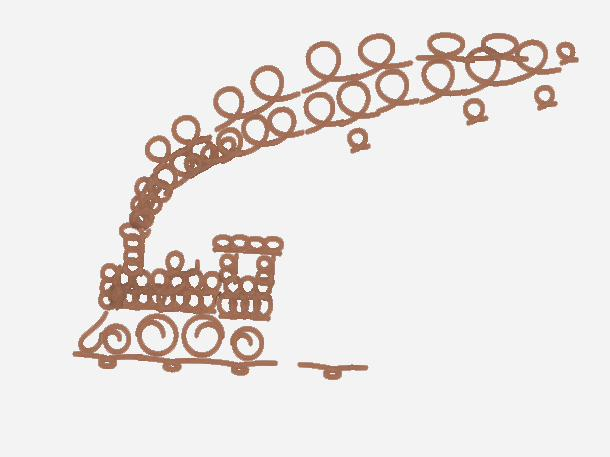

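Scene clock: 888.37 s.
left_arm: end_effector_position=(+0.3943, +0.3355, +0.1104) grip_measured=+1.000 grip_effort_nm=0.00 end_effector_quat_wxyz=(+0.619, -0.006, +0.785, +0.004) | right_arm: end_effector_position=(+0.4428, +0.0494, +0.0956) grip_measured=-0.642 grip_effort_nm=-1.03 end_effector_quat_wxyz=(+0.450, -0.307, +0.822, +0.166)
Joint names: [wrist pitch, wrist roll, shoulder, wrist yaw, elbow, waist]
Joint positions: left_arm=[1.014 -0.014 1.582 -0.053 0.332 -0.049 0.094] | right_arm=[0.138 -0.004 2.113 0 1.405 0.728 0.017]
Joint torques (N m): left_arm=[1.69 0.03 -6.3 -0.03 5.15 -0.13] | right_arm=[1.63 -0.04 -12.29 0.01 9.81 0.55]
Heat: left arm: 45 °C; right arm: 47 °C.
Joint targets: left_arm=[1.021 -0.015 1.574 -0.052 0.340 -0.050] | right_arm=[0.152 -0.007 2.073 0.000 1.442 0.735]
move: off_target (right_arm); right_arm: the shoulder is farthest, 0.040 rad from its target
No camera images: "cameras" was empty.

move:
  target:
    - [0,0,0,0,0,0,1,0,0,-0.01766,0,-0.05012,-0.02182,-0.9]
    - [0,0,0,0,0,0,1,0,0,-0.01766,0,-0.02992,-0.02882,-0.9]
    - [0,0,0,0,0,0,1,0,0,0.01689,0,-0.02532,-0.02882,-0.9]
    - [0,0,0,0,0,0,1,0,0,0.02463,0,-0.01467,-0.03169,-0.9]
    - [0,0,0,0,0,0,1,0,0,0.02784,0,-0.01026,-0.03675,-0.9]
    - [0,0,0,0,0,0,1,0,0,0.00462,0,-0.03325,-0.0386,-0.9]
    - [0,0,0,0,0,0,1,0,0,0.00178,0,-0.03715,-0.04181,-0.9]
    - [0,0,0,0,0,0,1,0,0,-0.00596,0,-0.0478,-0.04391,-0.9]
    - [0,0,0,0,0,0,1,0,0,-0.0088,0,-0.0517,-0.03336,-0.9]
    - [0,0,0,0,0,0,1,0,0,-0.0137,0,-0.05845,-0.0315,-0.9]
    - [0,0,0,0,0,0,1,0,0,-0.01691,0,-0.06286,-0.02644,-0.9]
    - [0,0,0,0,0,0,1,0,0,0.00631,0,-0.03987,-0.02459,-0.9]
    - [0,0,0,0,0,0,1,0,0,0.00915,0,-0.03597,-0.02138,-0.9]
    - [0,0,0,0,0,0,1,0,0,0.01689,0,-0.02532,-0.01928,-0.9]
    - [0,0,0,0,0,0,1,0,0,-0.01766,0,-0.02532,-0.01928,-0.9]
  speed: [0.3,0.1,0.06,0.05,0.03,0.25,0.03,0.05,0.1,0.05,0.03,0.25,0.035,0.05,0.15]
  blend: [0,0,0,0.002,0.002,0.002,0.002,0.002,0.002,0.002,0.002,0.002,0.002,0.002,0]
  cameras: []

Scene clock: 897.47 s.
left_arm: end_effector_position=(+0.3943, +0.3355, +0.1104) grip_measured=+1.000 grip_effort_nm=0.00 end_effector_quat_wxyz=(+0.619, -0.006, +0.785, +0.004) | right_arm: end_effector_position=(+0.4487, +0.0217, +0.0943) grip_measured=-0.642 grip_effort_nm=-1.03 end_effector_quat_wxyz=(+0.447, -0.291, +0.832, +0.154)
Joint names: [wrist pitch, wrist roll, shoulder, wrist yaw, elbow, waist]
Joint positions: left_arm=[1.014 -0.014 1.582 -0.053 0.332 -0.049 0.094] | right_arm=[0.137 -0.004 2.073 0.001 1.35 0.686 0.017]
Joint torques (N m): left_arm=[1.67 0.04 -6.41 -0.01 5.2 -0.14] | right_arm=[1.64 -0.04 -11.9 0.01 9.69 0.57]
Heat: left arm: 45 °C; right arm: 47 °C.
Joint targets: left_arm=[1.021 -0.015 1.574 -0.052 0.340 -0.050] | right_arm=[0.152 -0.007 2.034 0.000 1.385 0.692]
move: off_target (right_arm); right_arm: the shoulder is farthest, 0.039 rad from its target
No camera images: "cameras" was empty.

move:
  target:
    - [0,0,0,0,0,0,1,0,0,-0.00357,0,-0.02963,0.03714,-0.9]
    - [0,0,0,0,0,0,1,0,0,-0.00357,0,-0.00943,0.02414,-0.9]
    - [0,0,0,0,0,0,1,0,0,0.03085,0,-0.00483,0.02414,-0.9]
    - [0,0,0,0,0,0,1,0,0,0.03723,0,0.00389,0.02163,-0.9]
    - [0,0,0,0,0,0,1,0,0,0.03987,0,0.0075,0.01744,-0.9]
    - [0,0,0,0,0,0,1,0,0,0.01684,0,-0.0154,0.01591,-0.9]
    - [0,0,0,0,0,0,1,0,0,0.01451,0,-0.01859,0.01325,-0.9]
    - [0,0,0,0,0,0,1,0,0,0.00813,0,-0.02731,0.01152,-0.9]
    - [0,0,0,0,0,0,1,0,0,0.00579,0,-0.0305,0.02205,-0.9]
    - [0,0,0,0,0,0,1,0,0,0.00175,0,-0.03603,0.02358,-0.9]
    - [0,0,0,0,0,0,1,0,0,-0.00089,0,-0.03964,0.02777,-0.9]
    - [0,0,0,0,0,0,1,0,0,0.02214,0,-0.01674,0.0293,-0.9]
    - [0,0,0,0,0,0,1,0,0,0.02447,0,-0.01355,0.03196,-0.9]
    - [0,0,0,0,0,0,1,0,0,0.03085,0,-0.00483,0.03369,-0.9]
    - [0,0,0,0,0,0,1,0,0,-0.00357,0,-0.00483,0.03369,-0.9]
  speed: [0.3,0.1,0.06,0.05,0.03,0.25,0.03,0.05,0.1,0.05,0.03,0.25,0.035,0.05,0.15]
  blend: [0,0,0,0.002,0.002,0.002,0.002,0.002,0.002,0.002,0.002,0.002,0.002,0.002,0]
  cameras: []

Scene clock: 906.13 s.
left_arm: end_effector_position=(+0.3943, +0.3355, +0.1104) grip_measured=+1.000 grip_effort_nm=0.00 end_effector_quat_wxyz=(+0.619, -0.006, +0.785, +0.004) | right_arm: end_effector_position=(+0.4185, +0.0528, +0.0940) grip_measured=-0.642 grip_effort_nm=-1.03 end_effector_quat_wxyz=(+0.440, -0.322, +0.821, +0.170)
Joint names: [wrist pitch, wrist roll, shoulder, wrist yaw, elbow, waist]
Joint positions: left_arm=[1.014 -0.014 1.582 -0.053 0.332 -0.049 0.094] | right_arm=[0.137 -0.004 2.065 0 1.339 0.76 0.017]
Joint torques (N m): left_arm=[1.65 0.03 -6.48 -0.01 5.26 -0.12] | right_arm=[1.62 -0.04 -11.88 0.01 9.66 0.57]
Heat: left arm: 45 °C; right arm: 47 °C.
Joint targets: left_arm=[1.021 -0.015 1.574 -0.052 0.340 -0.050] | right_arm=[0.152 -0.007 2.026 0.000 1.375 0.767]
move: off_target (right_arm); right_arm: the shoulder is farthest, 0.039 rad from its target
No camera images: "cameras" was empty.

move:
  target:
    - [0,0,0,0,0,0,1,0,0,-0.0097,0,-0.03856,-0.0153,-0.9]
    - [0,0,0,0,0,0,1,0,0,-0.0097,0,-0.01836,-0.0223,-0.9]
    - [0,0,0,0,0,0,1,0,0,0.02435,0,-0.01376,-0.0223,-0.9]
    - [0,0,0,0,0,0,1,0,0,0.03164,0,-0.00391,-0.02513,-0.9]
    - [0,0,0,0,0,0,1,0,0,0.03466,0,0.00017,-0.02999,-0.9]
    - [0,0,0,0,0,0,1,0,0,0.01196,0,-0.02278,-0.03177,-0.9]
    - [0,0,0,0,0,0,1,0,0,0.00929,0,-0.02639,-0.03485,-0.9]
    - [0,0,0,0,0,0,1,0,0,0.002,0,-0.03624,-0.03687,-0.9]
    - [0,0,0,0,0,0,1,0,0,-0.00067,0,-0.03985,-0.02624,-0.9]
    - [0,0,0,0,0,0,1,0,0,-0.00529,0,-0.04609,-0.02445,-0.9]
    - [0,0,0,0,0,0,1,0,0,-0.00831,0,-0.05017,-0.01959,-0.9]
    - [0,0,0,0,0,0,1,0,0,0.01439,0,-0.02722,-0.01781,-0.9]
    - [0,0,0,0,0,0,1,0,0,0.01706,0,-0.02361,-0.01473,-0.9]
    - [0,0,0,0,0,0,1,0,0,0.02435,0,-0.01376,-0.01271,-0.9]
    - [0,0,0,0,0,0,1,0,0,-0.0097,0,-0.01376,-0.01271,-0.9]
  speed: [0.3,0.1,0.06,0.05,0.03,0.25,0.03,0.05,0.1,0.05,0.03,0.25,0.035,0.05,0.15]
  blend: [0,0,0,0.002,0.002,0.002,0.002,0.002,0.002,0.002,0.002,0.002,0.002,0.002,0]
  cameras: []

Scene clock: 914.80 s.
left_arm: end_effector_position=(+0.3943, +0.3355, +0.1104) grip_measured=+1.000 grip_effort_nm=0.00 end_effector_quat_wxyz=(+0.619, -0.006, +0.785, +0.004) | right_arm: end_effector_position=(+0.4239, +0.0359, +0.0931) grip_measured=-0.642 grip_effort_nm=-1.03 end_effector_quat_wxyz=(+0.439, -0.311, +0.827, +0.163)
Joint names: [wrist pitch, wrist roll, shoulder, wrist yaw, elbow, waist]
Joint positions: left_arm=[1.014 -0.014 1.582 -0.053 0.332 -0.049 0.094] | right_arm=[0.137 -0.004 2.043 0 1.308 0.732 0.017]
Joint torques (N m): left_arm=[1.67 0.05 -6.39 -0.03 5.22 0.02] | right_arm=[1.63 -0.04 -11.74 0.01 9.57 0.57]
Heat: left arm: 45 °C; right arm: 47 °C.
Joint targets: left_arm=[1.021 -0.015 1.574 -0.052 0.340 -0.050] | right_arm=[0.152 -0.007 2.004 0.000 1.344 0.739]
move: off_target (right_arm); right_arm: the shoulder is farthest, 0.038 rad from its target
No camera images: "cameras" was empty.

move:
  target:
    - [0,0,0,0,0,0,1,0,0,-0.0102,0,-0.03913,-0.01861,-0.9]
    - [0,0,0,0,0,0,1,0,0,-0.0102,0,-0.01893,-0.02561,-0.9]
    - [0,0,0,0,0,0,1,0,0,0.02346,0,-0.01433,-0.02561,-0.9]
    - [0,0,0,0,0,0,1,0,0,0.03075,0,-0.00459,-0.02851,-0.9]
    - [0,0,0,0,0,0,1,0,0,0.03377,0,-0.00056,-0.03345,-0.9]
    - [0,0,0,0,0,0,1,0,0,0.01146,0,-0.02351,-0.03526,-0.9]
    - [0,0,0,0,0,0,1,0,0,0.00879,0,-0.02707,-0.03839,-0.9]
    - [0,0,0,0,0,0,1,0,0,0.0015,0,-0.03681,-0.04044,-0.9]
    - [0,0,0,0,0,0,1,0,0,-0.00117,0,-0.04038,-0.02974,-0.9]
    - [0,0,0,0,0,0,1,0,0,-0.00579,0,-0.04655,-0.02793,-0.9]
    - [0,0,0,0,0,0,1,0,0,-0.00881,0,-0.05058,-0.02299,-0.9]
    - [0,0,0,0,0,0,1,0,0,0.0135,0,-0.02763,-0.02118,-0.9]
    - [0,0,0,0,0,0,1,0,0,0.01617,0,-0.02407,-0.01805,-0.9]
    - [0,0,0,0,0,0,1,0,0,0.02346,0,-0.01433,-0.016,-0.9]
    - [0,0,0,0,0,0,1,0,0,-0.0102,0,-0.01433,-0.016,-0.9]
  speed: [0.3,0.1,0.06,0.05,0.03,0.25,0.03,0.05,0.1,0.05,0.03,0.25,0.035,0.05,0.15]
  blend: [0,0,0,0.002,0.002,0.002,0.002,0.002,0.002,0.002,0.002,0.002,0.002,0.002,0]
  cameras: []

Scene clock: 923.33 s.
left_arm: end_effector_position=(+0.3943, +0.3355, +0.1104) grip_measured=+1.000 grip_effort_nm=0.00 end_effector_quat_wxyz=(+0.619, -0.006, +0.785, +0.004) | right_arm: end_effector_position=(+0.4309, +0.0156, +0.0923) grip_measured=-0.642 grip_effort_nm=-1.03 end_effector_quat_wxyz=(+0.438, -0.297, +0.834, +0.154)
Joint names: [wrist pitch, wrist roll, shoulder, wrist yaw, elbow, waist]
Joint positions: left_arm=[1.014 -0.014 1.582 -0.053 0.332 -0.049 0.094] | right_arm=[0.138 -0.004 2.02 0 1.276 0.697 0.017]
Joint torques (N m): left_arm=[1.66 0.04 -6.27 -0.03 5.26 -0.14] | right_arm=[1.63 -0.04 -11.49 0.01 9.59 0.55]
Heat: left arm: 45 °C; right arm: 47 °C.
Joint targets: left_arm=[1.021 -0.015 1.574 -0.052 0.340 -0.050] | right_arm=[0.152 -0.007 1.982 0.000 1.312 0.703]
move: off_target (right_arm); right_arm: the shoulder is farthest, 0.038 rad from its target
No camera images: "cameras" was empty.

move:
  target:
    - [0,0,0,0,0,0,1,0,0,0.00379,0,-0.01972,-0.03285,-0.9]
    - [0,0,0,0,0,0,1,0,0,0.00379,0,0.00048,-0.03985,-0.9]
    - [0,0,0,0,0,0,1,0,0,0.03743,0,0.00508,-0.03985,-0.9]
    - [0,0,0,0,0,0,1,0,0,0.04008,0,0.00861,-0.04144,-0.9]
    - [0,0,0,0,0,0,1,0,0,0.04108,0,0.00993,-0.04357,-0.9]
    - [0,0,0,0,0,0,1,0,0,0.01907,0,-0.01264,-0.04427,-0.9]
    - [0,0,0,0,0,0,1,0,0,0.01654,0,-0.016,-0.0486,-0.9]
    - [0,0,0,0,0,0,1,0,0,0.01172,0,-0.0224,-0.05208,-0.9]
    - [0,0,0,0,0,0,1,0,0,0.00661,0,-0.02918,-0.05342,-0.9]
    - [0,0,0,0,0,0,1,0,0,0.00582,0,-0.03023,-0.04291,-0.9]
    - [0,0,0,0,0,0,1,0,0,0.00296,0,-0.03403,-0.04008,-0.9]
    - [0,0,0,0,0,0,1,0,0,0.02497,0,-0.01146,-0.03938,-0.9]
    - [0,0,0,0,0,0,1,0,0,0.02961,0,-0.0053,-0.03322,-0.9]
    - [0,0,0,0,0,0,1,0,0,0.03743,0,0.00508,-0.03023,-0.9]
    - [0,0,0,0,0,0,1,0,0,0.00379,0,0.00508,-0.03023,-0.9]
  speed: [0.3,0.1,0.06,0.05,0.03,0.25,0.05,0.05,0.03,0.1,0.05,0.25,0.05,0.05,0.15]
  blend: [0,0,0,0.002,0.002,0.002,0.002,0.002,0.002,0.002,0.002,0.002,0.002,0.002,0]
  cameras: []

Scene clock: 932.10 s.
left_arm: end_effector_position=(+0.3943, +0.3355, +0.1104) grip_measured=+1.000 grip_effort_nm=0.00 end_effector_quat_wxyz=(+0.619, -0.006, +0.785, +0.004) | right_arm: end_effector_position=(+0.4562, -0.0130, +0.0927) grip_measured=-0.642 grip_effort_nm=-1.03 end_effector_quat_wxyz=(+0.445, -0.269, +0.843, +0.139)
Joint names: [wrist pitch, wrist roll, shoulder, wrist yaw, elbow, waist]
Joint positions: left_arm=[1.014 -0.014 1.582 -0.053 0.332 -0.049 0.094] | right_arm=[0.138 -0.004 2.028 0.002 1.288 0.629 0.017]
Joint torques (N m): left_arm=[1.67 0.05 -6.43 -0.05 5.31 -0.08] | right_arm=[1.61 -0.03 -11.55 -0.01 9.52 0.57]
Heat: left arm: 45 °C; right arm: 47 °C.
Joint targets: left_arm=[1.021 -0.015 1.574 -0.052 0.340 -0.050] | right_arm=[0.152 -0.008 1.990 0.000 1.324 0.636]
move: off_target (right_arm); right_arm: the shoulder is farthest, 0.037 rad from its target
No camera images: "cameras" was empty.

move:
  target:
    - [0,0,0,0,0,0,1,0,0,-0.0132,0,-0.04304,0.05773,-0.9]
    - [0,0,0,0,0,0,1,0,0,-0.0132,0,-0.02284,0.04473,-0.9]
    - [0,0,0,0,0,0,1,0,0,0.0201,0,-0.01824,0.04473,-0.9]
    - [0,0,0,0,0,0,1,0,0,0.0242,0,-0.0128,0.04268,-0.9]
    - [0,0,0,0,0,0,1,0,0,0.0259,0,-0.01054,0.03986,-0.9]
    - [0,0,0,0,0,0,1,0,0,0.0026,0,-0.03528,0.03704,-0.9]
    - [0,0,0,0,0,0,1,0,0,-0.0015,0,-0.04072,0.03587,-0.9]
    - [0,0,0,0,0,0,1,0,0,-0.0056,0,-0.04616,0.04756,-0.9]
    - [0,0,0,0,0,0,1,0,0,-0.0073,0,-0.04842,0.05038,-0.9]
    - [0,0,0,0,0,0,1,0,0,0.016,0,-0.02368,0.0532,-0.9]
    - [0,0,0,0,0,0,1,0,0,0.0201,0,-0.01824,0.05437,-0.9]
    - [0,0,0,0,0,0,1,0,0,-0.0132,0,-0.01824,0.05437,-0.9]
  speed: [0.3,0.1,0.06,0.04,0.035,0.2,0.04,0.1,0.035,0.2,0.04,0.15]
  blend: [0,0,0,0.002,0.002,0.002,0.002,0.002,0.002,0.002,0.002,0]
  cameras: []

Scene clock: 939.33 s.
left_arm: end_effector_position=(+0.3943, +0.3355, +0.1104) grip_measured=+1.000 grip_effort_nm=0.00 end_effector_quat_wxyz=(+0.619, -0.006, +0.785, +0.004) | right_arm: end_effector_position=(+0.4061, +0.0336, +0.0917) grip_measured=-0.642 grip_effort_nm=-1.03 end_effector_quat_wxyz=(+0.431, -0.320, +0.828, +0.164)
Joint names: [wrist pitch, wrist roll, shoulder, wrist yaw, elbow, waist]
Joint positions: left_arm=[1.014 -0.014 1.582 -0.053 0.332 -0.049 0.094] | right_arm=[0.138 -0.004 1.998 0 1.247 0.75 0.017]
Joint torques (N m): left_arm=[1.65 0.03 -6.42 -0.05 5.26 -0.16] | right_arm=[1.59 -0.03 -11.21 0.01 9.52 0.57]
Heat: left arm: 45 °C; right arm: 46 °C.
Joint targets: left_arm=[1.021 -0.015 1.574 -0.052 0.340 -0.050] | right_arm=[0.152 -0.007 1.960 0.000 1.283 0.757]
move: off_target (right_arm); right_arm: the shoulder is farthest, 0.037 rad from its target
No camera images: "cameras" was empty.

move:
  target:
    - [0,0,0,0,0,0,1,0,0,-0.00368,0,-0.02996,-0.04476,-0.9]
    - [0,0,0,0,0,0,1,0,0,-0.00368,0,-0.00976,-0.05176,-0.9]
    - [0,0,0,0,0,0,1,0,0,0.02948,0,-0.00516,-0.05176,-0.9]
    - [0,0,0,0,0,0,1,0,0,0.03677,0,0.00452,-0.05474,-0.9]
    - [0,0,0,0,0,0,1,0,0,0.03979,0,0.00853,-0.05978,-0.9]
    - [0,0,0,0,0,0,1,0,0,0.01798,0,-0.01442,-0.06163,-0.9]
    - [0,0,0,0,0,0,1,0,0,0.01531,0,-0.01796,-0.06482,-0.9]
    - [0,0,0,0,0,0,1,0,0,0.00802,0,-0.02764,-0.06691,-0.9]
    - [0,0,0,0,0,0,1,0,0,0.00535,0,-0.03119,-0.05612,-0.9]
    - [0,0,0,0,0,0,1,0,0,0.00073,0,-0.03732,-0.05427,-0.9]
    - [0,0,0,0,0,0,1,0,0,-0.00229,0,-0.04133,-0.04923,-0.9]
    - [0,0,0,0,0,0,1,0,0,0.01952,0,-0.01838,-0.04738,-0.9]
    - [0,0,0,0,0,0,1,0,0,0.02219,0,-0.01484,-0.04419,-0.9]
    - [0,0,0,0,0,0,1,0,0,0.02948,0,-0.00516,-0.0421,-0.9]
    - [0,0,0,0,0,0,1,0,0,-0.00368,0,-0.00516,-0.0421,-0.9]
  speed: [0.3,0.1,0.06,0.05,0.03,0.25,0.03,0.05,0.1,0.05,0.03,0.25,0.035,0.05,0.15]
  blend: [0,0,0,0.002,0.002,0.002,0.002,0.002,0.002,0.002,0.002,0.002,0.002,0.002,0]
  cameras: []

Scene clock: 947.67 s.
left_arm: end_effector_position=(+0.3943, +0.3355, +0.1104) grip_measured=+1.000 grip_effort_nm=0.00 end_effector_quat_wxyz=(+0.619, -0.006, +0.785, +0.004) | right_arm: end_effector_position=(+0.4371, -0.0084, +0.0912) grip_measured=-0.642 grip_effort_nm=-1.03 end_effector_quat_wxyz=(+0.437, -0.281, +0.842, +0.143)
Joint names: [wrist pitch, wrist roll, shoulder, wrist yaw, elbow, waist]
Joint positions: left_arm=[1.014 -0.014 1.582 -0.053 0.332 -0.049 0.094] | right_arm=[0.139 -0.004 1.99 0.003 1.236 0.657 0.017]
Joint torques (N m): left_arm=[1.64 0.05 -6.32 -0.03 5.19 -0.23] | right_arm=[1.6 -0.03 -11.15 -0.01 9.62 0.55]
Heat: left arm: 45 °C; right arm: 47 °C.
Joint targets: left_arm=[1.021 -0.015 1.574 -0.052 0.340 -0.050] | right_arm=[0.152 -0.007 1.952 0.000 1.271 0.663]
move: off_target (right_arm); right_arm: the shoulder is farthest, 0.038 rad from its target
No camera images: "cameras" was empty.

move:
  target:
    - [0,0,0,0,0,0,1,0,0,-0.00338,0,-0.0296,-0.0336,-0.9]
    - [0,0,0,0,0,0,1,0,0,-0.00338,0,-0.0094,-0.0406,-0.9]
    - [0,0,0,0,0,0,1,0,0,0.02949,0,-0.0048,-0.0406,-0.9]
    - [0,0,0,0,0,0,1,0,0,0.03213,0,-0.00132,-0.04232,-0.9]
    - [0,0,0,0,0,0,1,0,0,0.03313,0,0,-0.04462,-0.9]
    - [0,0,0,0,0,0,1,0,0,0.01188,0,-0.02258,-0.04543,-0.9]
    - [0,0,0,0,0,0,1,0,0,0.00947,0,-0.02576,-0.04989,-0.9]
    - [0,0,0,0,0,0,1,0,0,0.0048,0,-0.03193,-0.05354,-0.9]
    - [0,0,0,0,0,0,1,0,0,-0.00014,0,-0.03846,-0.05494,-0.9]
    - [0,0,0,0,0,0,1,0,0,-0.00095,0,-0.03952,-0.04428,-0.9]
    - [0,0,0,0,0,0,1,0,0,-0.00378,0,-0.04326,-0.04124,-0.9]
    - [0,0,0,0,0,0,1,0,0,0.01747,0,-0.02068,-0.04043,-0.9]
    - [0,0,0,0,0,0,1,0,0,0.02191,0,-0.01481,-0.03405,-0.9]
    - [0,0,0,0,0,0,1,0,0,0.02949,0,-0.0048,-0.03092,-0.9]
    - [0,0,0,0,0,0,1,0,0,-0.00338,0,-0.0048,-0.03092,-0.9]
  speed: [0.3,0.1,0.06,0.05,0.03,0.25,0.05,0.05,0.03,0.1,0.05,0.25,0.05,0.05,0.15]
  blend: [0,0,0,0.002,0.002,0.002,0.002,0.002,0.002,0.002,0.002,0.002,0.002,0.002,0]
  cameras: []

Scene clock: 955.73 s.
left_arm: end_effector_position=(+0.3943, +0.3355, +0.1104) grip_measured=+1.000 grip_effort_nm=0.00 end_effector_quat_wxyz=(+0.619, -0.006, +0.785, +0.004) | right_arm: end_effector_position=(+0.4570, -0.0417, +0.0909) grip_measured=-0.642 grip_effort_nm=-1.03 end_effector_quat_wxyz=(+0.441, -0.251, +0.852, +0.127)
Joint names: [wrist pitch, wrist roll, shoulder, wrist yaw, elbow, waist]
Joint positions: left_arm=[1.014 -0.014 1.582 -0.053 0.332 -0.049 0.094] | right_arm=[0.139 -0.004 1.982 0.003 1.225 0.586 0.017]
Joint torques (N m): left_arm=[1.67 0.07 -6.52 -0.02 5.15 -0.2] | right_arm=[1.58 -0.03 -11.1 -0.02 9.58 0.7]
Heat: left arm: 45 °C; right arm: 46 °C.
Joint targets: left_arm=[1.021 -0.015 1.574 -0.052 0.340 -0.050] | right_arm=[0.152 -0.007 1.945 0.000 1.261 0.595]
move: off_target (right_arm); right_arm: the shoulder is farthest, 0.037 rad from its target
No camera images: "cameras" was empty.

move:
  target:
    - [0,0,0,0,0,0,1,0,0,-0.00878,0,-0.0366,0.01603,-0.9]
    - [0,0,0,0,0,0,1,0,0,-0.00878,0,-0.0164,0.00303,-0.9]
    - [0,0,0,0,0,0,1,0,0,0.02392,0,-0.0118,0.00303,-0.9]
    - [0,0,0,0,0,0,1,0,0,0.03166,0,-0.00164,-0.00016,-0.9]
    - [0,0,0,0,0,0,1,0,0,0.03487,0,0.00257,-0.00562,-0.9]
    - [0,0,0,0,0,0,1,0,0,0.0135,0,-0.0204,-0.00762,-0.9]
    - [0,0,0,0,0,0,1,0,0,0.01066,0,-0.02412,-0.01108,-0.9]
    - [0,0,0,0,0,0,1,0,0,0.00292,0,-0.03428,-0.01334,-0.9]
    - [0,0,0,0,0,0,1,0,0,0.00008,0,-0.038,-0.00245,-0.9]
    - [0,0,0,0,0,0,1,0,0,-0.00482,0,-0.04444,-0.00045,-0.9]
    - [0,0,0,0,0,0,1,0,0,-0.00803,0,-0.04865,0.00501,-0.9]
    - [0,0,0,0,0,0,1,0,0,0.01334,0,-0.02568,0.00701,-0.9]
    - [0,0,0,0,0,0,1,0,0,0.01618,0,-0.02196,0.01047,-0.9]
    - [0,0,0,0,0,0,1,0,0,0.02392,0,-0.0118,0.01273,-0.9]
    - [0,0,0,0,0,0,1,0,0,-0.00878,0,-0.0118,0.01273,-0.9]
  speed: [0.3,0.1,0.06,0.05,0.03,0.25,0.03,0.05,0.1,0.05,0.03,0.25,0.035,0.05,0.15]
  blend: [0,0,0,0.002,0.002,0.002,0.002,0.002,0.002,0.002,0.002,0.002,0.002,0.002,0]
  cameras: []

Scene clock: 964.50 s.
left_arm: end_effector_position=(+0.3943, +0.3355, +0.1104) grip_measured=+1.000 grip_effort_nm=0.00 end_effector_quat_wxyz=(+0.619, -0.006, +0.785, +0.004) | right_arm: end_effector_position=(+0.4424, -0.0318, +0.0901) grip_measured=-0.642 grip_effort_nm=-1.03 end_effector_quat_wxyz=(+0.436, -0.264, +0.850, +0.132)
Joint names: [wrist pitch, wrist roll, shoulder, wrist yaw, elbow, waist]
Joint positions: left_arm=[1.014 -0.014 1.582 -0.053 0.332 -0.049 0.094] | right_arm=[0.138 -0.004 1.962 0.003 1.199 0.616 0.017]
Joint torques (N m): left_arm=[1.67 0.01 -6.39 -0.01 5.27 -0.16] | right_arm=[1.61 -0.03 -10.89 -0.02 9.42 0.55]
Heat: left arm: 45 °C; right arm: 47 °C.
Joint targets: left_arm=[1.021 -0.015 1.574 -0.052 0.340 -0.050] | right_arm=[0.152 -0.007 1.925 0.000 1.234 0.623]
move: off_target (right_arm); right_arm: the shoulder is farthest, 0.036 rad from its target
No camera images: "cameras" was empty.

move:
  target:
    - [0,0,0,0,0,0,1,0,0,-0.0119,0,-0.04086,-0.02475,-0.9]
    - [0,0,0,0,0,0,1,0,0,-0.0119,0,-0.02066,-0.03175,-0.9]
    - [0,0,0,0,0,0,1,0,0,0.02035,0,-0.01606,-0.03175,-0.9]
    - [0,0,0,0,0,0,1,0,0,0.02724,0,-0.00714,-0.03477,-0.9]
    - [0,0,0,0,0,0,1,0,0,0.03009,0,-0.00345,-0.03968,-0.9]
    - [0,0,0,0,0,0,1,0,0,0.00921,0,-0.02636,-0.04148,-0.9]
    - [0,0,0,0,0,0,1,0,0,0.00669,0,-0.02962,-0.04459,-0.9]
    - [0,0,0,0,0,0,1,0,0,-0.0002,0,-0.03854,-0.04663,-0.9]
    - [0,0,0,0,0,0,1,0,0,-0.00272,0,-0.04181,-0.03567,-0.9]
    - [0,0,0,0,0,0,1,0,0,-0.00709,0,-0.04746,-0.03387,-0.9]
    - [0,0,0,0,0,0,1,0,0,-0.00994,0,-0.05115,-0.02896,-0.9]
    - [0,0,0,0,0,0,1,0,0,0.01094,0,-0.02824,-0.02716,-0.9]
    - [0,0,0,0,0,0,1,0,0,0.01346,0,-0.02498,-0.02405,-0.9]
    - [0,0,0,0,0,0,1,0,0,0.02035,0,-0.01606,-0.02201,-0.9]
    - [0,0,0,0,0,0,1,0,0,-0.0119,0,-0.01606,-0.02201,-0.9]
  speed: [0.3,0.1,0.06,0.05,0.03,0.25,0.03,0.05,0.1,0.05,0.03,0.25,0.035,0.05,0.15]
  blend: [0,0,0,0.002,0.002,0.002,0.002,0.002,0.002,0.002,0.002,0.002,0.002,0.002,0]
  cameras: []

Scene clock: 972.50 s.
left_arm: end_effector_position=(+0.3943, +0.3355, +0.1104) grip_measured=+1.000 grip_effort_nm=0.00 end_effector_quat_wxyz=(+0.619, -0.006, +0.785, +0.004) | right_arm: end_effector_position=(+0.4494, -0.0586, +0.0896) grip_measured=-0.642 grip_effort_nm=-1.03 end_effector_quat_wxyz=(+0.436, -0.244, +0.858, +0.121)
Joint names: [wrist pitch, wrist roll, shoulder, wrist yaw, elbow, waist]
Joint positions: left_arm=[1.014 -0.014 1.582 -0.053 0.332 -0.049 0.094] | right_arm=[0.138 -0.004 1.934 0.003 1.164 0.567 0.017]
Joint torques (N m): left_arm=[1.67 0.03 -6.41 0.01 5.12 -0.27] | right_arm=[1.6 -0.03 -10.62 -0.02 9.4 0.55]
Heat: left arm: 45 °C; right arm: 46 °C.
Joint targets: left_arm=[1.021 -0.015 1.574 -0.052 0.340 -0.050] | right_arm=[0.152 -0.007 1.899 0.000 1.199 0.574]
move: off_target (right_arm); right_arm: the shoulder is farthest, 0.036 rad from its target
No camera images: "cameras" was empty.

move:
  target:
    - [0,0,0,0,0,0,1,0,0,-0.00658,0,-0.03358,0.03774,-0.9]
    - [0,0,0,0,0,0,1,0,0,-0.00658,0,-0.01338,0.02474,-0.9]
    - [0,0,0,0,0,0,1,0,0,0.02543,0,-0.00878,0.02474,-0.9]
    - [0,0,0,0,0,0,1,0,0,0.02979,0,-0.00317,0.02244,-0.9]
    - [0,0,0,0,0,0,1,0,0,0.0316,0,-0.00084,0.01929,-0.9]
    - [0,0,0,0,0,0,1,0,0,0.00948,0,-0.02565,0.01614,-0.9]
    - [0,0,0,0,0,0,1,0,0,0.00512,0,-0.03126,0.01484,-0.9]
    - [0,0,0,0,0,0,1,0,0,0.00076,0,-0.03687,0.0269,-0.9]
    - [0,0,0,0,0,0,1,0,0,-0.00105,0,-0.0392,0.03005,-0.9]
    - [0,0,0,0,0,0,1,0,0,0.02107,0,-0.01439,0.0332,-0.9]
    - [0,0,0,0,0,0,1,0,0,0.02543,0,-0.00878,0.0345,-0.9]
    - [0,0,0,0,0,0,1,0,0,-0.00658,0,-0.00878,0.0345,-0.9]
  speed: [0.3,0.1,0.06,0.04,0.035,0.2,0.04,0.1,0.035,0.2,0.04,0.15]
  blend: [0,0,0,0.002,0.002,0.002,0.002,0.002,0.002,0.002,0.002,0]
  cameras: []

Scene clock: 979.47 s.
left_arm: end_effector_position=(+0.3943, +0.3355, +0.1104) grip_measured=+1.000 grip_effort_nm=0.00 end_effector_quat_wxyz=(+0.619, -0.006, +0.785, +0.004) | right_arm: end_effector_position=(+0.4225, -0.0273, +0.0891) grip_measured=-0.642 grip_effort_nm=-1.03 end_effector_quat_wxyz=(+0.429, -0.277, +0.849, +0.137)
Joint names: [wrist pitch, wrist roll, shoulder, wrist yaw, elbow, waist]
Joint positions: left_arm=[1.014 -0.014 1.582 -0.053 0.332 -0.049 0.094] | right_arm=[0.139 -0.005 1.92 0.002 1.144 0.644 0.017]
Joint torques (N m): left_arm=[1.65 0.04 -6.35 -0.03 5.03 -0.17] | right_arm=[1.6 -0.03 -10.48 0 9.4 0.55]
Heat: left arm: 45 °C; right arm: 46 °C.
Joint targets: left_arm=[1.021 -0.015 1.574 -0.052 0.340 -0.050] | right_arm=[0.152 -0.008 1.884 0.000 1.179 0.651]
move: done
No camera images: "cameras" was empty.

move:
  target:
    - [0,0,0,0,0,0,1,0,0,-0.00286,0,-0.02866,-0.05489,-0.9]
    - [0,0,0,0,0,0,1,0,0,-0.00286,0,-0.00846,-0.06189,-0.9]
    - [0,0,0,0,0,0,1,0,0,0.02904,0,-0.00386,-0.06189,-0.9]
    - [0,0,0,0,0,0,1,0,0,0.03271,0,0.00086,-0.064,-0.9]
    - [0,0,0,0,0,0,1,0,0,0.03423,0,0.00282,-0.06667,-0.9]
    - [0,0,0,0,0,0,1,0,0,0.01251,0,-0.02162,-0.06934,-0.9]
    - [0,0,0,0,0,0,1,0,0,0.00884,0,-0.02634,-0.07044,-0.9]
    - [0,0,0,0,0,0,1,0,0,0.00517,0,-0.03106,-0.05856,-0.9]
    - [0,0,0,0,0,0,1,0,0,0.00365,0,-0.03302,-0.05589,-0.9]
    - [0,0,0,0,0,0,1,0,0,0.02537,0,-0.00858,-0.05322,-0.9]
    - [0,0,0,0,0,0,1,0,0,0.02904,0,-0.00386,-0.05212,-0.9]
    - [0,0,0,0,0,0,1,0,0,-0.00286,0,-0.00386,-0.05212,-0.9]
  speed: [0.3,0.1,0.06,0.04,0.035,0.2,0.04,0.1,0.035,0.2,0.04,0.15]
  blend: [0,0,0,0.002,0.002,0.002,0.002,0.002,0.002,0.002,0.002,0]
  cameras: []

Scene clock: 985.90 s.
left_arm: end_effector_position=(+0.3943, +0.3355, +0.1104) grip_measured=+1.000 grip_effort_nm=0.00 end_effector_quat_wxyz=(+0.619, -0.006, +0.785, +0.004) | right_arm: end_effector_position=(+0.4539, -0.0803, +0.0888) grip_measured=-0.642 grip_effort_nm=-1.03 end_effector_quat_wxyz=(+0.436, -0.227, +0.864, +0.111)
Joint names: [wrist pitch, wrist roll, shoulder, wrist yaw, elbow, waist]
Joint positions: left_arm=[1.014 -0.014 1.582 -0.053 0.332 -0.049 0.094] | right_arm=[0.139 -0.005 1.913 0.004 1.136 0.528 0.017]
Joint torques (N m): left_arm=[1.65 0.04 -6.48 0.01 5.14 -0.23] | right_arm=[1.6 -0.03 -10.4 -0.03 9.35 0.55]
Heat: left arm: 45 °C; right arm: 46 °C.
Joint targets: left_arm=[1.021 -0.015 1.574 -0.052 0.340 -0.050] | right_arm=[0.152 -0.007 1.878 0.000 1.171 0.535]
move: done
No camera images: "cameras" was empty.

move:
  target:
    - [0,0,0,0,0,0,1,0,0,-0.01713,0,-0.04745,0.02426,-0.9]
    - [0,0,0,0,0,0,1,0,0,-0.01713,0,-0.02725,0.01126,-0.9]
    - [0,0,0,0,0,0,1,0,0,0.01413,0,-0.02265,0.01126,-0.9]
    - [0,0,0,0,0,0,1,0,0,0.01829,0,-0.01737,0.00891,-0.9]
    - [0,0,0,0,0,0,1,0,0,0.02002,0,-0.01518,0.00583,-0.9]
    - [0,0,0,0,0,0,1,0,0,-0.00127,0,-0.03985,0.00275,-0.9]
    - [0,0,0,0,0,0,1,0,0,-0.00543,0,-0.04513,0.00147,-0.9]
    - [0,0,0,0,0,0,1,0,0,-0.00959,0,-0.05041,0.01367,-0.9]
    - [0,0,0,0,0,0,1,0,0,-0.01132,0,-0.0526,0.01675,-0.9]
    - [0,0,0,0,0,0,1,0,0,0.00997,0,-0.02793,0.01983,-0.9]
    - [0,0,0,0,0,0,1,0,0,0.01413,0,-0.02265,0.02111,-0.9]
    - [0,0,0,0,0,0,1,0,0,-0.01713,0,-0.02265,0.02111,-0.9]
  speed: [0.3,0.1,0.06,0.04,0.035,0.2,0.04,0.1,0.035,0.2,0.04,0.15]
  blend: [0,0,0,0.002,0.002,0.002,0.002,0.002,0.002,0.002,0.002,0]
  cameras: []

Scene clock: 992.87 s.
left_arm: end_effector_position=(+0.3943, +0.3355, +0.1104) grip_measured=+1.000 grip_effort_nm=0.00 end_effector_quat_wxyz=(+0.619, -0.006, +0.785, +0.004) | right_arm: end_effector_position=(+0.4303, -0.0658, +0.0876) grip_measured=-0.642 grip_effort_nm=-1.03 end_effector_quat_wxyz=(+0.428, -0.248, +0.861, +0.120)
Joint names: [wrist pitch, wrist roll, shoulder, wrist yaw, elbow, waist]
Joint positions: left_arm=[1.014 -0.014 1.582 -0.053 0.332 -0.049 0.094] | right_arm=[0.139 -0.005 1.874 0.003 1.086 0.575 0.017]
Joint torques (N m): left_arm=[1.67 0.03 -6.43 -0.03 5.11 -0.05] | right_arm=[1.58 -0.03 -10.02 -0.02 9.31 0.57]
Heat: left arm: 45 °C; right arm: 46 °C.
Joint targets: left_arm=[1.021 -0.015 1.574 -0.052 0.340 -0.050] | right_arm=[0.152 -0.007 1.839 0.000 1.120 0.582]
move: done
No camera images: "cameras" was empty.

move:
  target: [0,0,0,0,0,0,1,0,0,-0.012,0,0,-0.21,-0.9]
  speed: 0.8
  cameras: ["cam_above"]

zoom_image:
  camera: "cam_above"
  region: [215, 185, 345, 280]

zoom_image:
  camera: "cam_above"
  region: [335, 195, 475, 285]

Scene clock: 994.27 s.
left_arm: end_effector_position=(+0.3943, +0.3355, +0.1104) grip_measured=+1.000 grip_effort_nm=0.00 end_effector_quat_wxyz=(+0.619, -0.006, +0.785, +0.004) | right_arm: end_effector_position=(+0.5071, -0.2913, +0.0991) grip_measured=-0.642 grip_effort_nm=-1.03 end_effector_quat_wxyz=(+0.455, -0.042, +0.890, +0.017)
Joint names: [wrist pitch, wrist roll, shoulder, wrist yaw, elbow, waist]
Joint positions: left_arm=[1.014 -0.014 1.582 -0.053 0.332 -0.049 0.094] | right_arm=[0.139 -0.005 1.851 0.007 1.086 0.108 0.017]
Joint torques (N m): left_arm=[1.68 0.03 -6.45 -0.04 5.27 -0.21] | right_arm=[1.6 -0.03 -10.18 -0.05 9.39 0.5]
Heat: left arm: 45 °C; right arm: 46 °C.
Joint targets: left_arm=[1.021 -0.015 1.574 -0.052 0.340 -0.050] | right_arm=[0.152 -0.007 1.813 0.000 1.120 0.115]
move: off_target (right_arm); right_arm: the shoulder is farthest, 0.038 rad from its target
Images, in order (width x height): cam_above 672x504.

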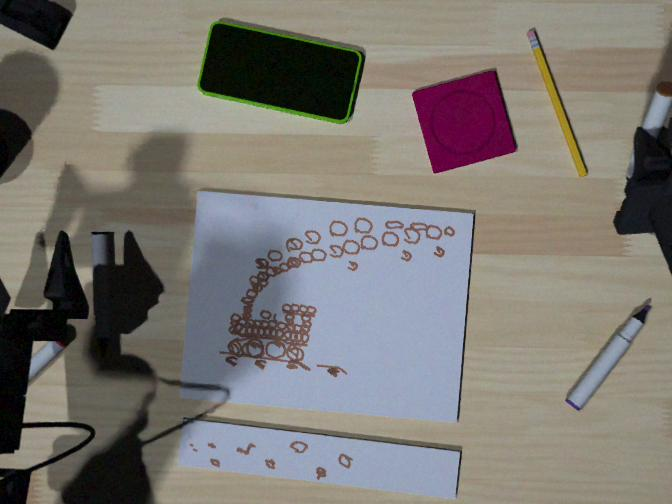

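Scaled by 3.877 from the camera's 672x504 image, which has a finer 960x720 frame.

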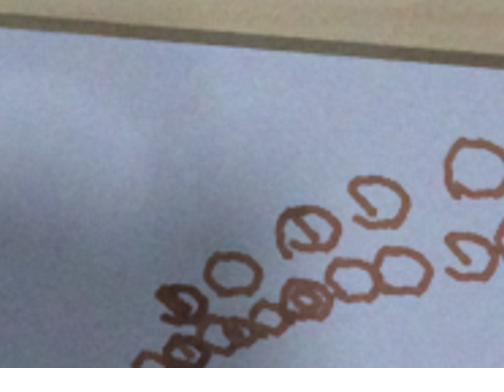

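Scaled by 3.600 from the camera's 672x504 image, which has a finer 960x720 frame.

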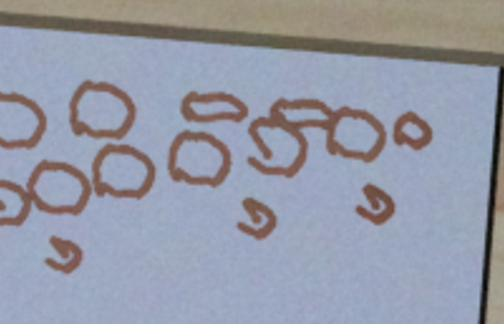

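zoom_image:
  camera: "cam_above"
  region: [300, 225, 330, 250]

zoom_image:
  camera: "cam_above"
  region: [325, 235, 363, 275]

zoom_image:
  camera: "cam_above"
  region: [395, 215, 460, 265]

zoom_image:
  camera: "cam_above"
  region: [250, 230, 305, 280]

Scaled by 16.800 from the camera's 672x504 image, which has a finer 960x720 frame.

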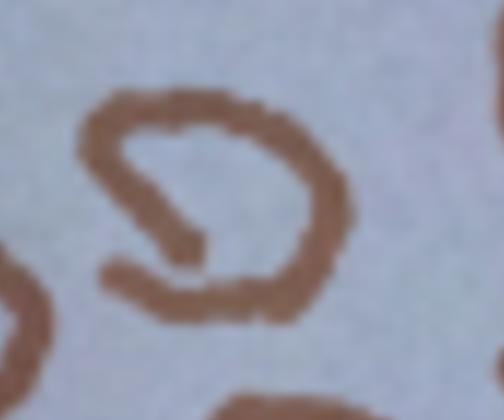

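Scaled by 12.600 from the camera's 672x504 image, which has a finer 960x720 frame.

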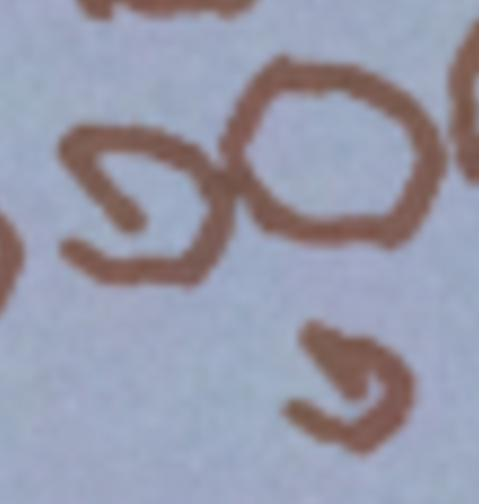

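Scaled by 7.754 from the camera's 672x504 image, which has a finer 960x720 frame.

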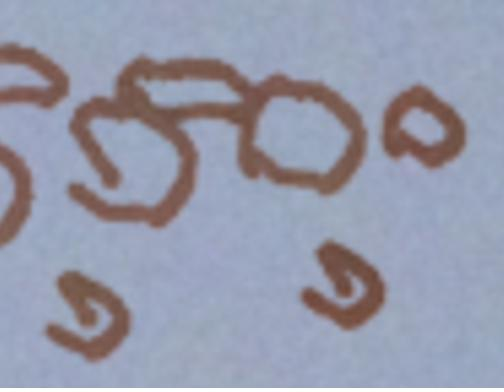

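Scaled by 9.164 from the camera's 672x504 image, which has a finer 960x720 frame.

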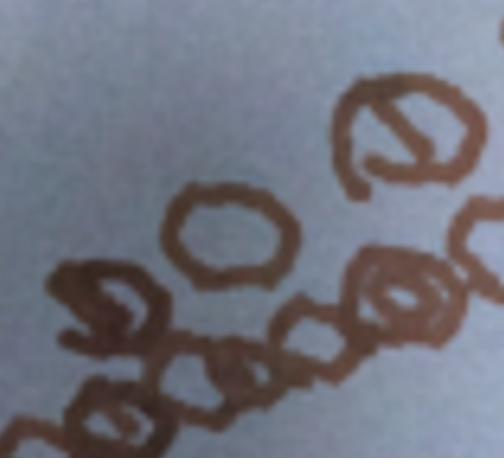

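move:
  target:
    - [0,0,0,0,0,0,1,0,0,0,0,0,0.36621,-0.9]
    - [0,0,0,0,0,0,1,0,0,0.1821,0,0.20497,0.36621,-0.9]
    - [0,0,0,0,0,0,1,0,0,0.15615,0,0.17617,0.34521,-0.9]
    - [0,0,0,0,0,0,1,0,0,0.15615,0,0.19637,0.33821,-0.9]
    - [0,0,0,0,0,0,1,0,0,0.1928,0,0.20097,0.33821,-0.9]
    - [0,0,0,0,0,0,1,0,0,0.19835,0,0.20909,0.33622,-0.9]
    - [0,0,0,0,0,0,1,0,0,0.20065,0,0.21245,0.33293,-0.9]
    - [0,0,0,0,0,0,1,0,0,0.17543,0,0.18958,0.33172,-0.9]
    - [0,0,0,0,0,0,1,0,0,0.1734,0,0.18661,0.32964,-0.9]
    - [0,0,0,0,0,0,1,0,0,0.1591,0,0.18661,0.32964,-0.9]
  speed: [0.8,0.5,0.25,0.1,0.06,0.05,0.03,0.25,0.03,0.15]
  blend: [0.05,0,0,0,0,0.002,0.002,0.002,0.002,0]
  cameras: []

Scene clock: 1005.57 s.
left_arm: end_effector_position=(+0.3943, +0.3355, +0.1104) grip_measured=+1.000 grip_effort_nm=0.00 end_effector_quat_wxyz=(+0.619, -0.006, +0.785, +0.004) | right_arm: end_effector_position=(+0.4106, +0.1248, +0.0974) grip_measured=-0.642 grip_effort_nm=-1.03 end_effector_quat_wxyz=(+0.453, -0.355, +0.793, +0.200)
Joint names: [wrist pitch, wrist roll, shoulder, wrist yaw, elbow, waist]
Joint positions: left_arm=[1.014 -0.014 1.582 -0.053 0.332 -0.049 0.094] | right_arm=[0.136 -0.005 2.21 0 1.539 0.854 0.017]
Joint torques (N m): left_arm=[1.7 0.04 -6.32 0 5.09 -0.21] | right_arm=[1.7 -0.03 -13.22 0.01 6.26 -0.55]
Heat: left arm: 45 °C; right arm: 46 °C.
Joint targets: left_arm=[1.021 -0.015 1.574 -0.052 0.340 -0.050] | right_arm=[0.153 -0.007 2.167 0.000 1.535 0.848]
move: off_target (right_arm); right_arm: the shoulder is farthest, 0.043 rad from its target
No camera images: "cameras" was empty.

move:
  target:
    - [0,0,0,0,0,0,1,0,0,-0.02761,0,-0.046,-0.03117,-0.9]
    - [0,0,0,0,0,0,1,0,0,-0.02761,0,-0.0258,-0.03817,-0.9]
    - [0,0,0,0,0,0,1,0,0,0.00814,0,-0.0212,-0.03817,-0.9]
    - [0,0,0,0,0,0,1,0,0,0.01531,0,-0.01116,-0.04068,-0.9]
    - [0,0,0,0,0,0,1,0,0,0.01828,0,-0.007,-0.04508,-0.9]
    - [0,0,0,0,0,0,1,0,0,-0.00611,0,-0.02996,-0.04669,-0.9]
    - [0,0,0,0,0,0,1,0,0,-0.00874,0,-0.03364,-0.04948,-0.9]
    - [0,0,0,0,0,0,1,0,0,-0.02304,0,-0.03364,-0.04948,-0.9]
  speed: [0.3,0.1,0.06,0.05,0.03,0.25,0.03,0.15]
  blend: [0,0,0,0.002,0.002,0.002,0.002,0]
  cameras: []

Scene clock: 1011.17 s.
left_arm: end_effector_position=(+0.3943, +0.3355, +0.1104) grip_measured=+1.000 grip_effort_nm=0.00 end_effector_quat_wxyz=(+0.619, -0.006, +0.785, +0.004) | right_arm: end_effector_position=(+0.4469, +0.0650, +0.0957) grip_measured=-0.642 grip_effort_nm=-1.03 end_effector_quat_wxyz=(+0.455, -0.313, +0.816, +0.171)
Joint names: [wrist pitch, wrist roll, shoulder, wrist yaw, elbow, waist]
Joint positions: left_arm=[1.014 -0.014 1.582 -0.053 0.332 -0.049 0.094] | right_arm=[0.137 -0.005 2.158 0.002 1.465 0.744 0.017]
Joint torques (N m): left_arm=[1.67 0.05 -6.32 -0.01 5.34 -0.29] | right_arm=[1.66 -0.03 -12.86 -0.01 6.13 -0.54]
Heat: left arm: 45 °C; right arm: 46 °C.
Joint targets: left_arm=[1.021 -0.015 1.574 -0.052 0.340 -0.050] | right_arm=[0.152 -0.007 2.115 0.000 1.460 0.738]
move: off_target (right_arm); right_arm: the shoulder is farthest, 0.042 rad from its target
No camera images: "cameras" was empty.

move:
  target:
    - [0,0,0,0,0,0,1,0,0,-0.04027,0,-0.06332,0.03162,-0.9]
    - [0,0,0,0,0,0,1,0,0,-0.04027,0,-0.06332,0.01062,-0.9]
    - [0,0,0,0,0,0,1,0,0,-0.04027,0,-0.04312,0.00362,-0.9]
    - [0,0,0,0,0,0,1,0,0,-0.00585,0,-0.03852,0.00362,-0.9]
    - [0,0,0,0,0,0,1,0,0,0.00053,0,-0.0298,0.00111,-0.9]
    - [0,0,0,0,0,0,1,0,0,0.00317,0,-0.02619,-0.00308,-0.9]
    - [0,0,0,0,0,0,1,0,0,-0.01986,0,-0.04909,-0.00461,-0.9]
    - [0,0,0,0,0,0,1,0,0,-0.02219,0,-0.05228,-0.00727,-0.9]
    - [0,0,0,0,0,0,1,0,0,-0.03649,0,-0.05228,-0.00727,-0.9]
  speed: [0.4,0.3,0.1,0.06,0.05,0.03,0.25,0.03,0.15]
  blend: [0,0,0,0,0.002,0.002,0.002,0.002,0]
  cameras: []

Scene clock: 1017.37 s.
left_arm: end_effector_position=(+0.3943, +0.3355, +0.1104) grip_measured=+1.000 grip_effort_nm=0.00 end_effector_quat_wxyz=(+0.619, -0.006, +0.785, +0.004) | right_arm: end_effector_position=(+0.4330, +0.0401, +0.0929) grip_measured=-0.642 grip_effort_nm=-1.03 end_effector_quat_wxyz=(+0.443, -0.309, +0.826, +0.162)
Joint names: [wrist pitch, wrist roll, shoulder, wrist yaw, elbow, waist]
Joint positions: left_arm=[1.014 -0.014 1.582 -0.053 0.332 -0.049 0.094] | right_arm=[0.137 -0.005 2.074 0.002 1.349 0.728 0.017]
Joint torques (N m): left_arm=[1.66 0.05 -6.37 -0.06 5.31 -0.13] | right_arm=[1.64 -0.03 -11.92 -0.01 6.06 -0.54]
Heat: left arm: 45 °C; right arm: 47 °C.
Joint targets: left_arm=[1.021 -0.015 1.574 -0.052 0.340 -0.050] | right_arm=[0.152 -0.007 2.034 0.000 1.344 0.722]
move: off_target (right_arm); right_arm: the shoulder is farthest, 0.041 rad from its target
No camera images: "cameras" was empty.

move:
  target:
    - [0,0,0,0,0,0,1,0,0,-0.033,0,-0.05214,0.03413,-0.9]
    - [0,0,0,0,0,0,1,0,0,-0.033,0,-0.05214,0.01313,-0.9]
    - [0,0,0,0,0,0,1,0,0,-0.033,0,-0.03194,0.00613,-0.9]
    - [0,0,0,0,0,0,1,0,0,0.0003,0,-0.02734,0.00613,-0.9]
    - [0,0,0,0,0,0,1,0,0,0.0044,0,-0.0219,0.00408,-0.9]
    - [0,0,0,0,0,0,1,0,0,0.0061,0,-0.01964,0.00126,-0.9]
    - [0,0,0,0,0,0,1,0,0,-0.0172,0,-0.04438,-0.00156,-0.9]
    - [0,0,0,0,0,0,1,0,0,-0.0315,0,-0.04438,-0.00156,-0.9]
  speed: [0.4,0.3,0.1,0.06,0.04,0.035,0.2,0.15]
  blend: [0,0,0,0,0.002,0.002,0.002,0]
  cameras: []

Scene clock: 1023.00 s.
left_arm: end_effector_position=(+0.3943, +0.3355, +0.1104) grip_measured=+1.000 grip_effort_nm=0.00 end_effector_quat_wxyz=(+0.619, -0.006, +0.785, +0.004) | right_arm: end_effector_position=(+0.4162, +0.0231, +0.0902) grip_measured=-0.642 grip_effort_nm=-1.03 end_effector_quat_wxyz=(+0.432, -0.309, +0.832, +0.158)
Joint names: [wrist pitch, wrist roll, shoulder, wrist yaw, elbow, waist]
Joint positions: left_arm=[1.014 -0.014 1.582 -0.053 0.332 -0.049 0.094] | right_arm=[0.138 -0.005 2.003 0.002 1.25 0.724 0.017]
Joint torques (N m): left_arm=[1.64 0.04 -6.37 -0.06 5.12 -0.29] | right_arm=[1.6 -0.03 -11.37 -0.01 5.93 -0.54]
Heat: left arm: 45 °C; right arm: 46 °C.
Joint targets: left_arm=[1.021 -0.015 1.574 -0.052 0.340 -0.050] | right_arm=[0.152 -0.007 1.964 0.000 1.246 0.718]
move: off_target (right_arm); right_arm: the shoulder is farthest, 0.039 rad from its target
No camera images: "cameras" was empty.

move:
  target:
    - [0,0,0,0,0,0,1,0,0,-0.01738,0,-0.0298,-0.04557,-0.9]
    - [0,0,0,0,0,0,1,0,0,-0.01738,0,-0.0096,-0.05257,-0.9]
    - [0,0,0,0,0,0,1,0,0,0.01532,0,-0.005,-0.05257,-0.9]
    - [0,0,0,0,0,0,1,0,0,0.02306,0,0.00516,-0.05576,-0.9]
    - [0,0,0,0,0,0,1,0,0,0.02627,0,0.00937,-0.06122,-0.9]
    - [0,0,0,0,0,0,1,0,0,0.0049,0,-0.0136,-0.06322,-0.9]
    - [0,0,0,0,0,0,1,0,0,0.00206,0,-0.01732,-0.06668,-0.9]
    - [0,0,0,0,0,0,1,0,0,-0.01224,0,-0.01732,-0.06668,-0.9]
  speed: [0.3,0.1,0.06,0.05,0.03,0.25,0.03,0.15]
  blend: [0,0,0,0.002,0.002,0.002,0.002,0]
  cameras: []

Scene clock: 1028.50 s.
left_arm: end_effector_position=(+0.3943, +0.3355, +0.1104) grip_measured=+1.000 grip_effort_nm=0.00 end_effector_quat_wxyz=(+0.619, -0.006, +0.785, +0.004) | right_arm: end_effector_position=(+0.4570, -0.0485, +0.0886) grip_measured=-0.642 grip_effort_nm=-1.03 end_effector_quat_wxyz=(+0.439, -0.247, +0.855, +0.123)
Joint names: [wrist pitch, wrist roll, shoulder, wrist yaw, elbow, waist]
Joint positions: left_arm=[1.014 -0.014 1.582 -0.053 0.332 -0.049 0.094] | right_arm=[0.139 -0.005 1.975 0.004 1.211 0.576 0.017]
Joint torques (N m): left_arm=[1.65 0.04 -6.42 -0.01 5.15 -0.14] | right_arm=[1.6 -0.03 -11.07 -0.02 5.91 -0.55]
Heat: left arm: 45 °C; right arm: 46 °C.
Joint targets: left_arm=[1.021 -0.015 1.574 -0.052 0.340 -0.050] | right_arm=[0.152 -0.007 1.937 0.000 1.207 0.570]
move: off_target (right_arm); right_arm: the shoulder is farthest, 0.038 rad from its target
No camera images: "cameras" was empty.

move:
  target:
    - [0,0,0,0,0,0,1,0,0,-0.02358,0,-0.03738,0.05452,-0.9]
    - [0,0,0,0,0,0,1,0,0,-0.02358,0,-0.03738,0.03352,-0.9]
    - [0,0,0,0,0,0,1,0,0,-0.02358,0,-0.01718,0.02652,-0.9]
    - [0,0,0,0,0,0,1,0,0,0.00843,0,-0.01258,0.02652,-0.9]
    - [0,0,0,0,0,0,1,0,0,0.01279,0,-0.00697,0.02422,-0.9]
    - [0,0,0,0,0,0,1,0,0,0.0146,0,-0.00464,0.02107,-0.9]
    - [0,0,0,0,0,0,1,0,0,-0.00752,0,-0.02945,0.01792,-0.9]
    - [0,0,0,0,0,0,1,0,0,-0.02182,0,-0.02945,0.01792,-0.9]
  speed: [0.4,0.3,0.1,0.06,0.04,0.035,0.2,0.15]
  blend: [0,0,0,0,0.002,0.002,0.002,0]
  cameras: []

Scene clock: 1033.97 s.
left_arm: end_effector_position=(+0.3943, +0.3355, +0.1104) grip_measured=+1.000 grip_effort_nm=0.00 end_effector_quat_wxyz=(+0.619, -0.006, +0.785, +0.004) | right_arm: end_effector_position=(+0.4315, -0.0393, +0.0871) grip_measured=-0.642 grip_effort_nm=-1.03 end_effector_quat_wxyz=(+0.429, -0.266, +0.853, +0.131)
Joint names: [wrist pitch, wrist roll, shoulder, wrist yaw, elbow, waist]
Joint positions: left_arm=[1.014 -0.014 1.582 -0.053 0.332 -0.049 0.094] | right_arm=[0.14 -0.005 1.925 0.002 1.146 0.616 0.017]
Joint torques (N m): left_arm=[1.68 0.07 -6.49 -0.05 5.19 -0.17] | right_arm=[1.58 -0.02 -10.67 -0.01 5.76 -0.54]
Heat: left arm: 45 °C; right arm: 46 °C.
Joint targets: left_arm=[1.021 -0.015 1.574 -0.052 0.340 -0.050] | right_arm=[0.152 -0.007 1.889 0.000 1.141 0.610]
move: off_target (right_arm); right_arm: the shoulder is farthest, 0.037 rad from its target
No camera images: "cameras" was empty.

move:
  target:
    - [0,0,0,0,0,0,1,0,0,-0.02199,0,-0.03425,-0.0154,-0.9]
    - [0,0,0,0,0,0,1,0,0,-0.02199,0,-0.01405,-0.0224,-0.9]
    - [0,0,0,0,0,0,1,0,0,0.00928,0,-0.00945,-0.0224,-0.9]
    - [0,0,0,0,0,0,1,0,0,0.01344,0,-0.00417,-0.02475,-0.9]
    - [0,0,0,0,0,0,1,0,0,0.01517,0,-0.00198,-0.02783,-0.9]
    - [0,0,0,0,0,0,1,0,0,-0.00612,0,-0.02665,-0.03091,-0.9]
    - [0,0,0,0,0,0,1,0,0,-0.02042,0,-0.02665,-0.03091,-0.9]
  speed: [0.3,0.1,0.06,0.04,0.035,0.2,0.15]
  blend: [0,0,0,0.002,0.002,0.002,0]
  cameras: []

Scene clock: 1039.07 s.
left_arm: end_effector_position=(+0.3943, +0.3355, +0.1104) grip_measured=+1.000 grip_effort_nm=0.00 end_effector_quat_wxyz=(+0.619, -0.006, +0.785, +0.004) | right_arm: end_effector_position=(+0.4379, -0.0776, +0.0861) grip_measured=-0.642 grip_effort_nm=-1.03 end_effector_quat_wxyz=(+0.429, -0.237, +0.864, +0.115)
Joint names: [wrist pitch, wrist roll, shoulder, wrist yaw, elbow, waist]
Joint positions: left_arm=[1.014 -0.014 1.582 -0.053 0.332 -0.049 0.094] | right_arm=[0.14 -0.005 1.878 0.002 1.087 0.547 0.017]
Joint torques (N m): left_arm=[1.65 0.05 -6.43 -0.02 5.14 -0.16] | right_arm=[1.57 -0.03 -10.02 0 5.76 -0.54]
Heat: left arm: 45 °C; right arm: 46 °C.
Joint targets: left_arm=[1.021 -0.015 1.574 -0.052 0.340 -0.050] | right_arm=[0.152 -0.007 1.843 0.000 1.082 0.541]
move: done
No camera images: "cameras" was empty.

move:
  target: [0,0,0,0,0,0,1,0,0,-0.005,0,0,-0.19,-0.9]
  speed: 0.8
  cameras: ["cam_above"]

zoom_image:
  camera: "cam_above"
  region: [215, 185, 345, 280]

zoom_image:
  camera: "cam_above"
  region: [335, 195, 475, 285]

zoom_image:
  camera: "cam_above"
  region: [205, 270, 365, 390]

Scene clock: 1040.50 s.
left_arm: end_effector_position=(+0.3943, +0.3355, +0.1104) grip_measured=+1.000 grip_effort_nm=0.00 end_effector_quat_wxyz=(+0.619, -0.006, +0.785, +0.004) | right_arm: end_effector_position=(+0.5070, -0.2894, +0.0903) grip_measured=-0.642 grip_effort_nm=-1.03 end_effector_quat_wxyz=(+0.447, -0.044, +0.893, +0.017)
Joint names: [wrist pitch, wrist roll, shoulder, wrist yaw, elbow, waist]
Joint positions: left_arm=[1.014 -0.014 1.582 -0.053 0.332 -0.049 0.094] | right_arm=[0.14 -0.005 1.87 0.007 1.087 0.112 0.017]
Joint torques (N m): left_arm=[1.66 0.04 -6.38 -0.06 5.27 -0.16] | right_arm=[1.58 -0.02 -10.3 -0.06 5.79 0.57]
Heat: left arm: 45 °C; right arm: 46 °C.
Joint targets: left_arm=[1.021 -0.015 1.574 -0.052 0.340 -0.050] | right_arm=[0.152 -0.007 1.832 0.000 1.082 0.118]
move: off_target (right_arm); right_arm: the shoulder is farthest, 0.038 rad from its target
Images, in order (width x height): cam_above 672x504.

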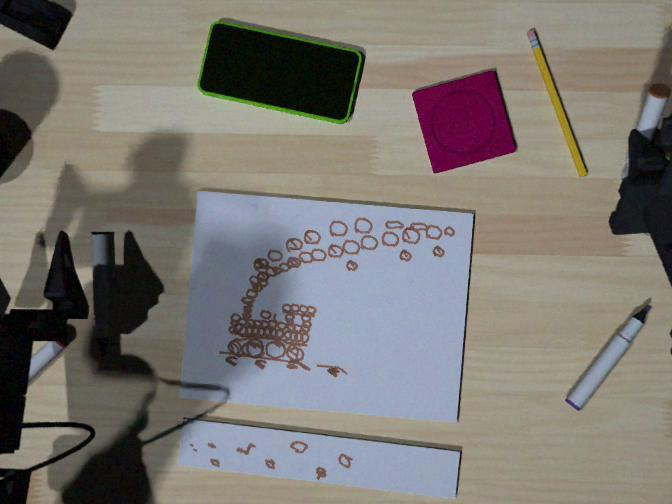

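Scaled by 3.877 from the camera's 672x504 image, which has a finer 960x720 frame.

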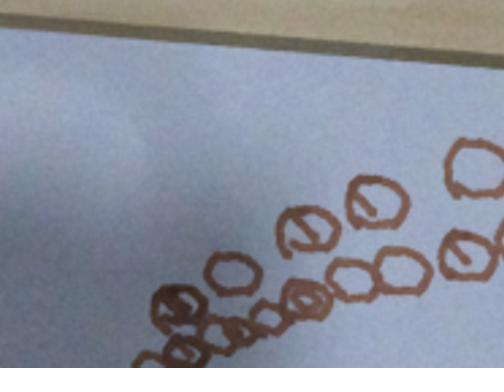

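Scaled by 3.600 from the camera's 672x504 image, which has a finer 960x720 frame.

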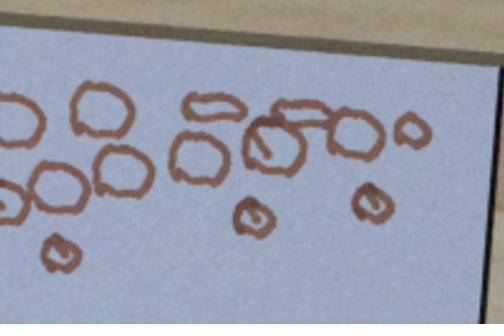

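Scaled by 3.150 from the camera's 672x504 image, which has a finer 960x720 frame.

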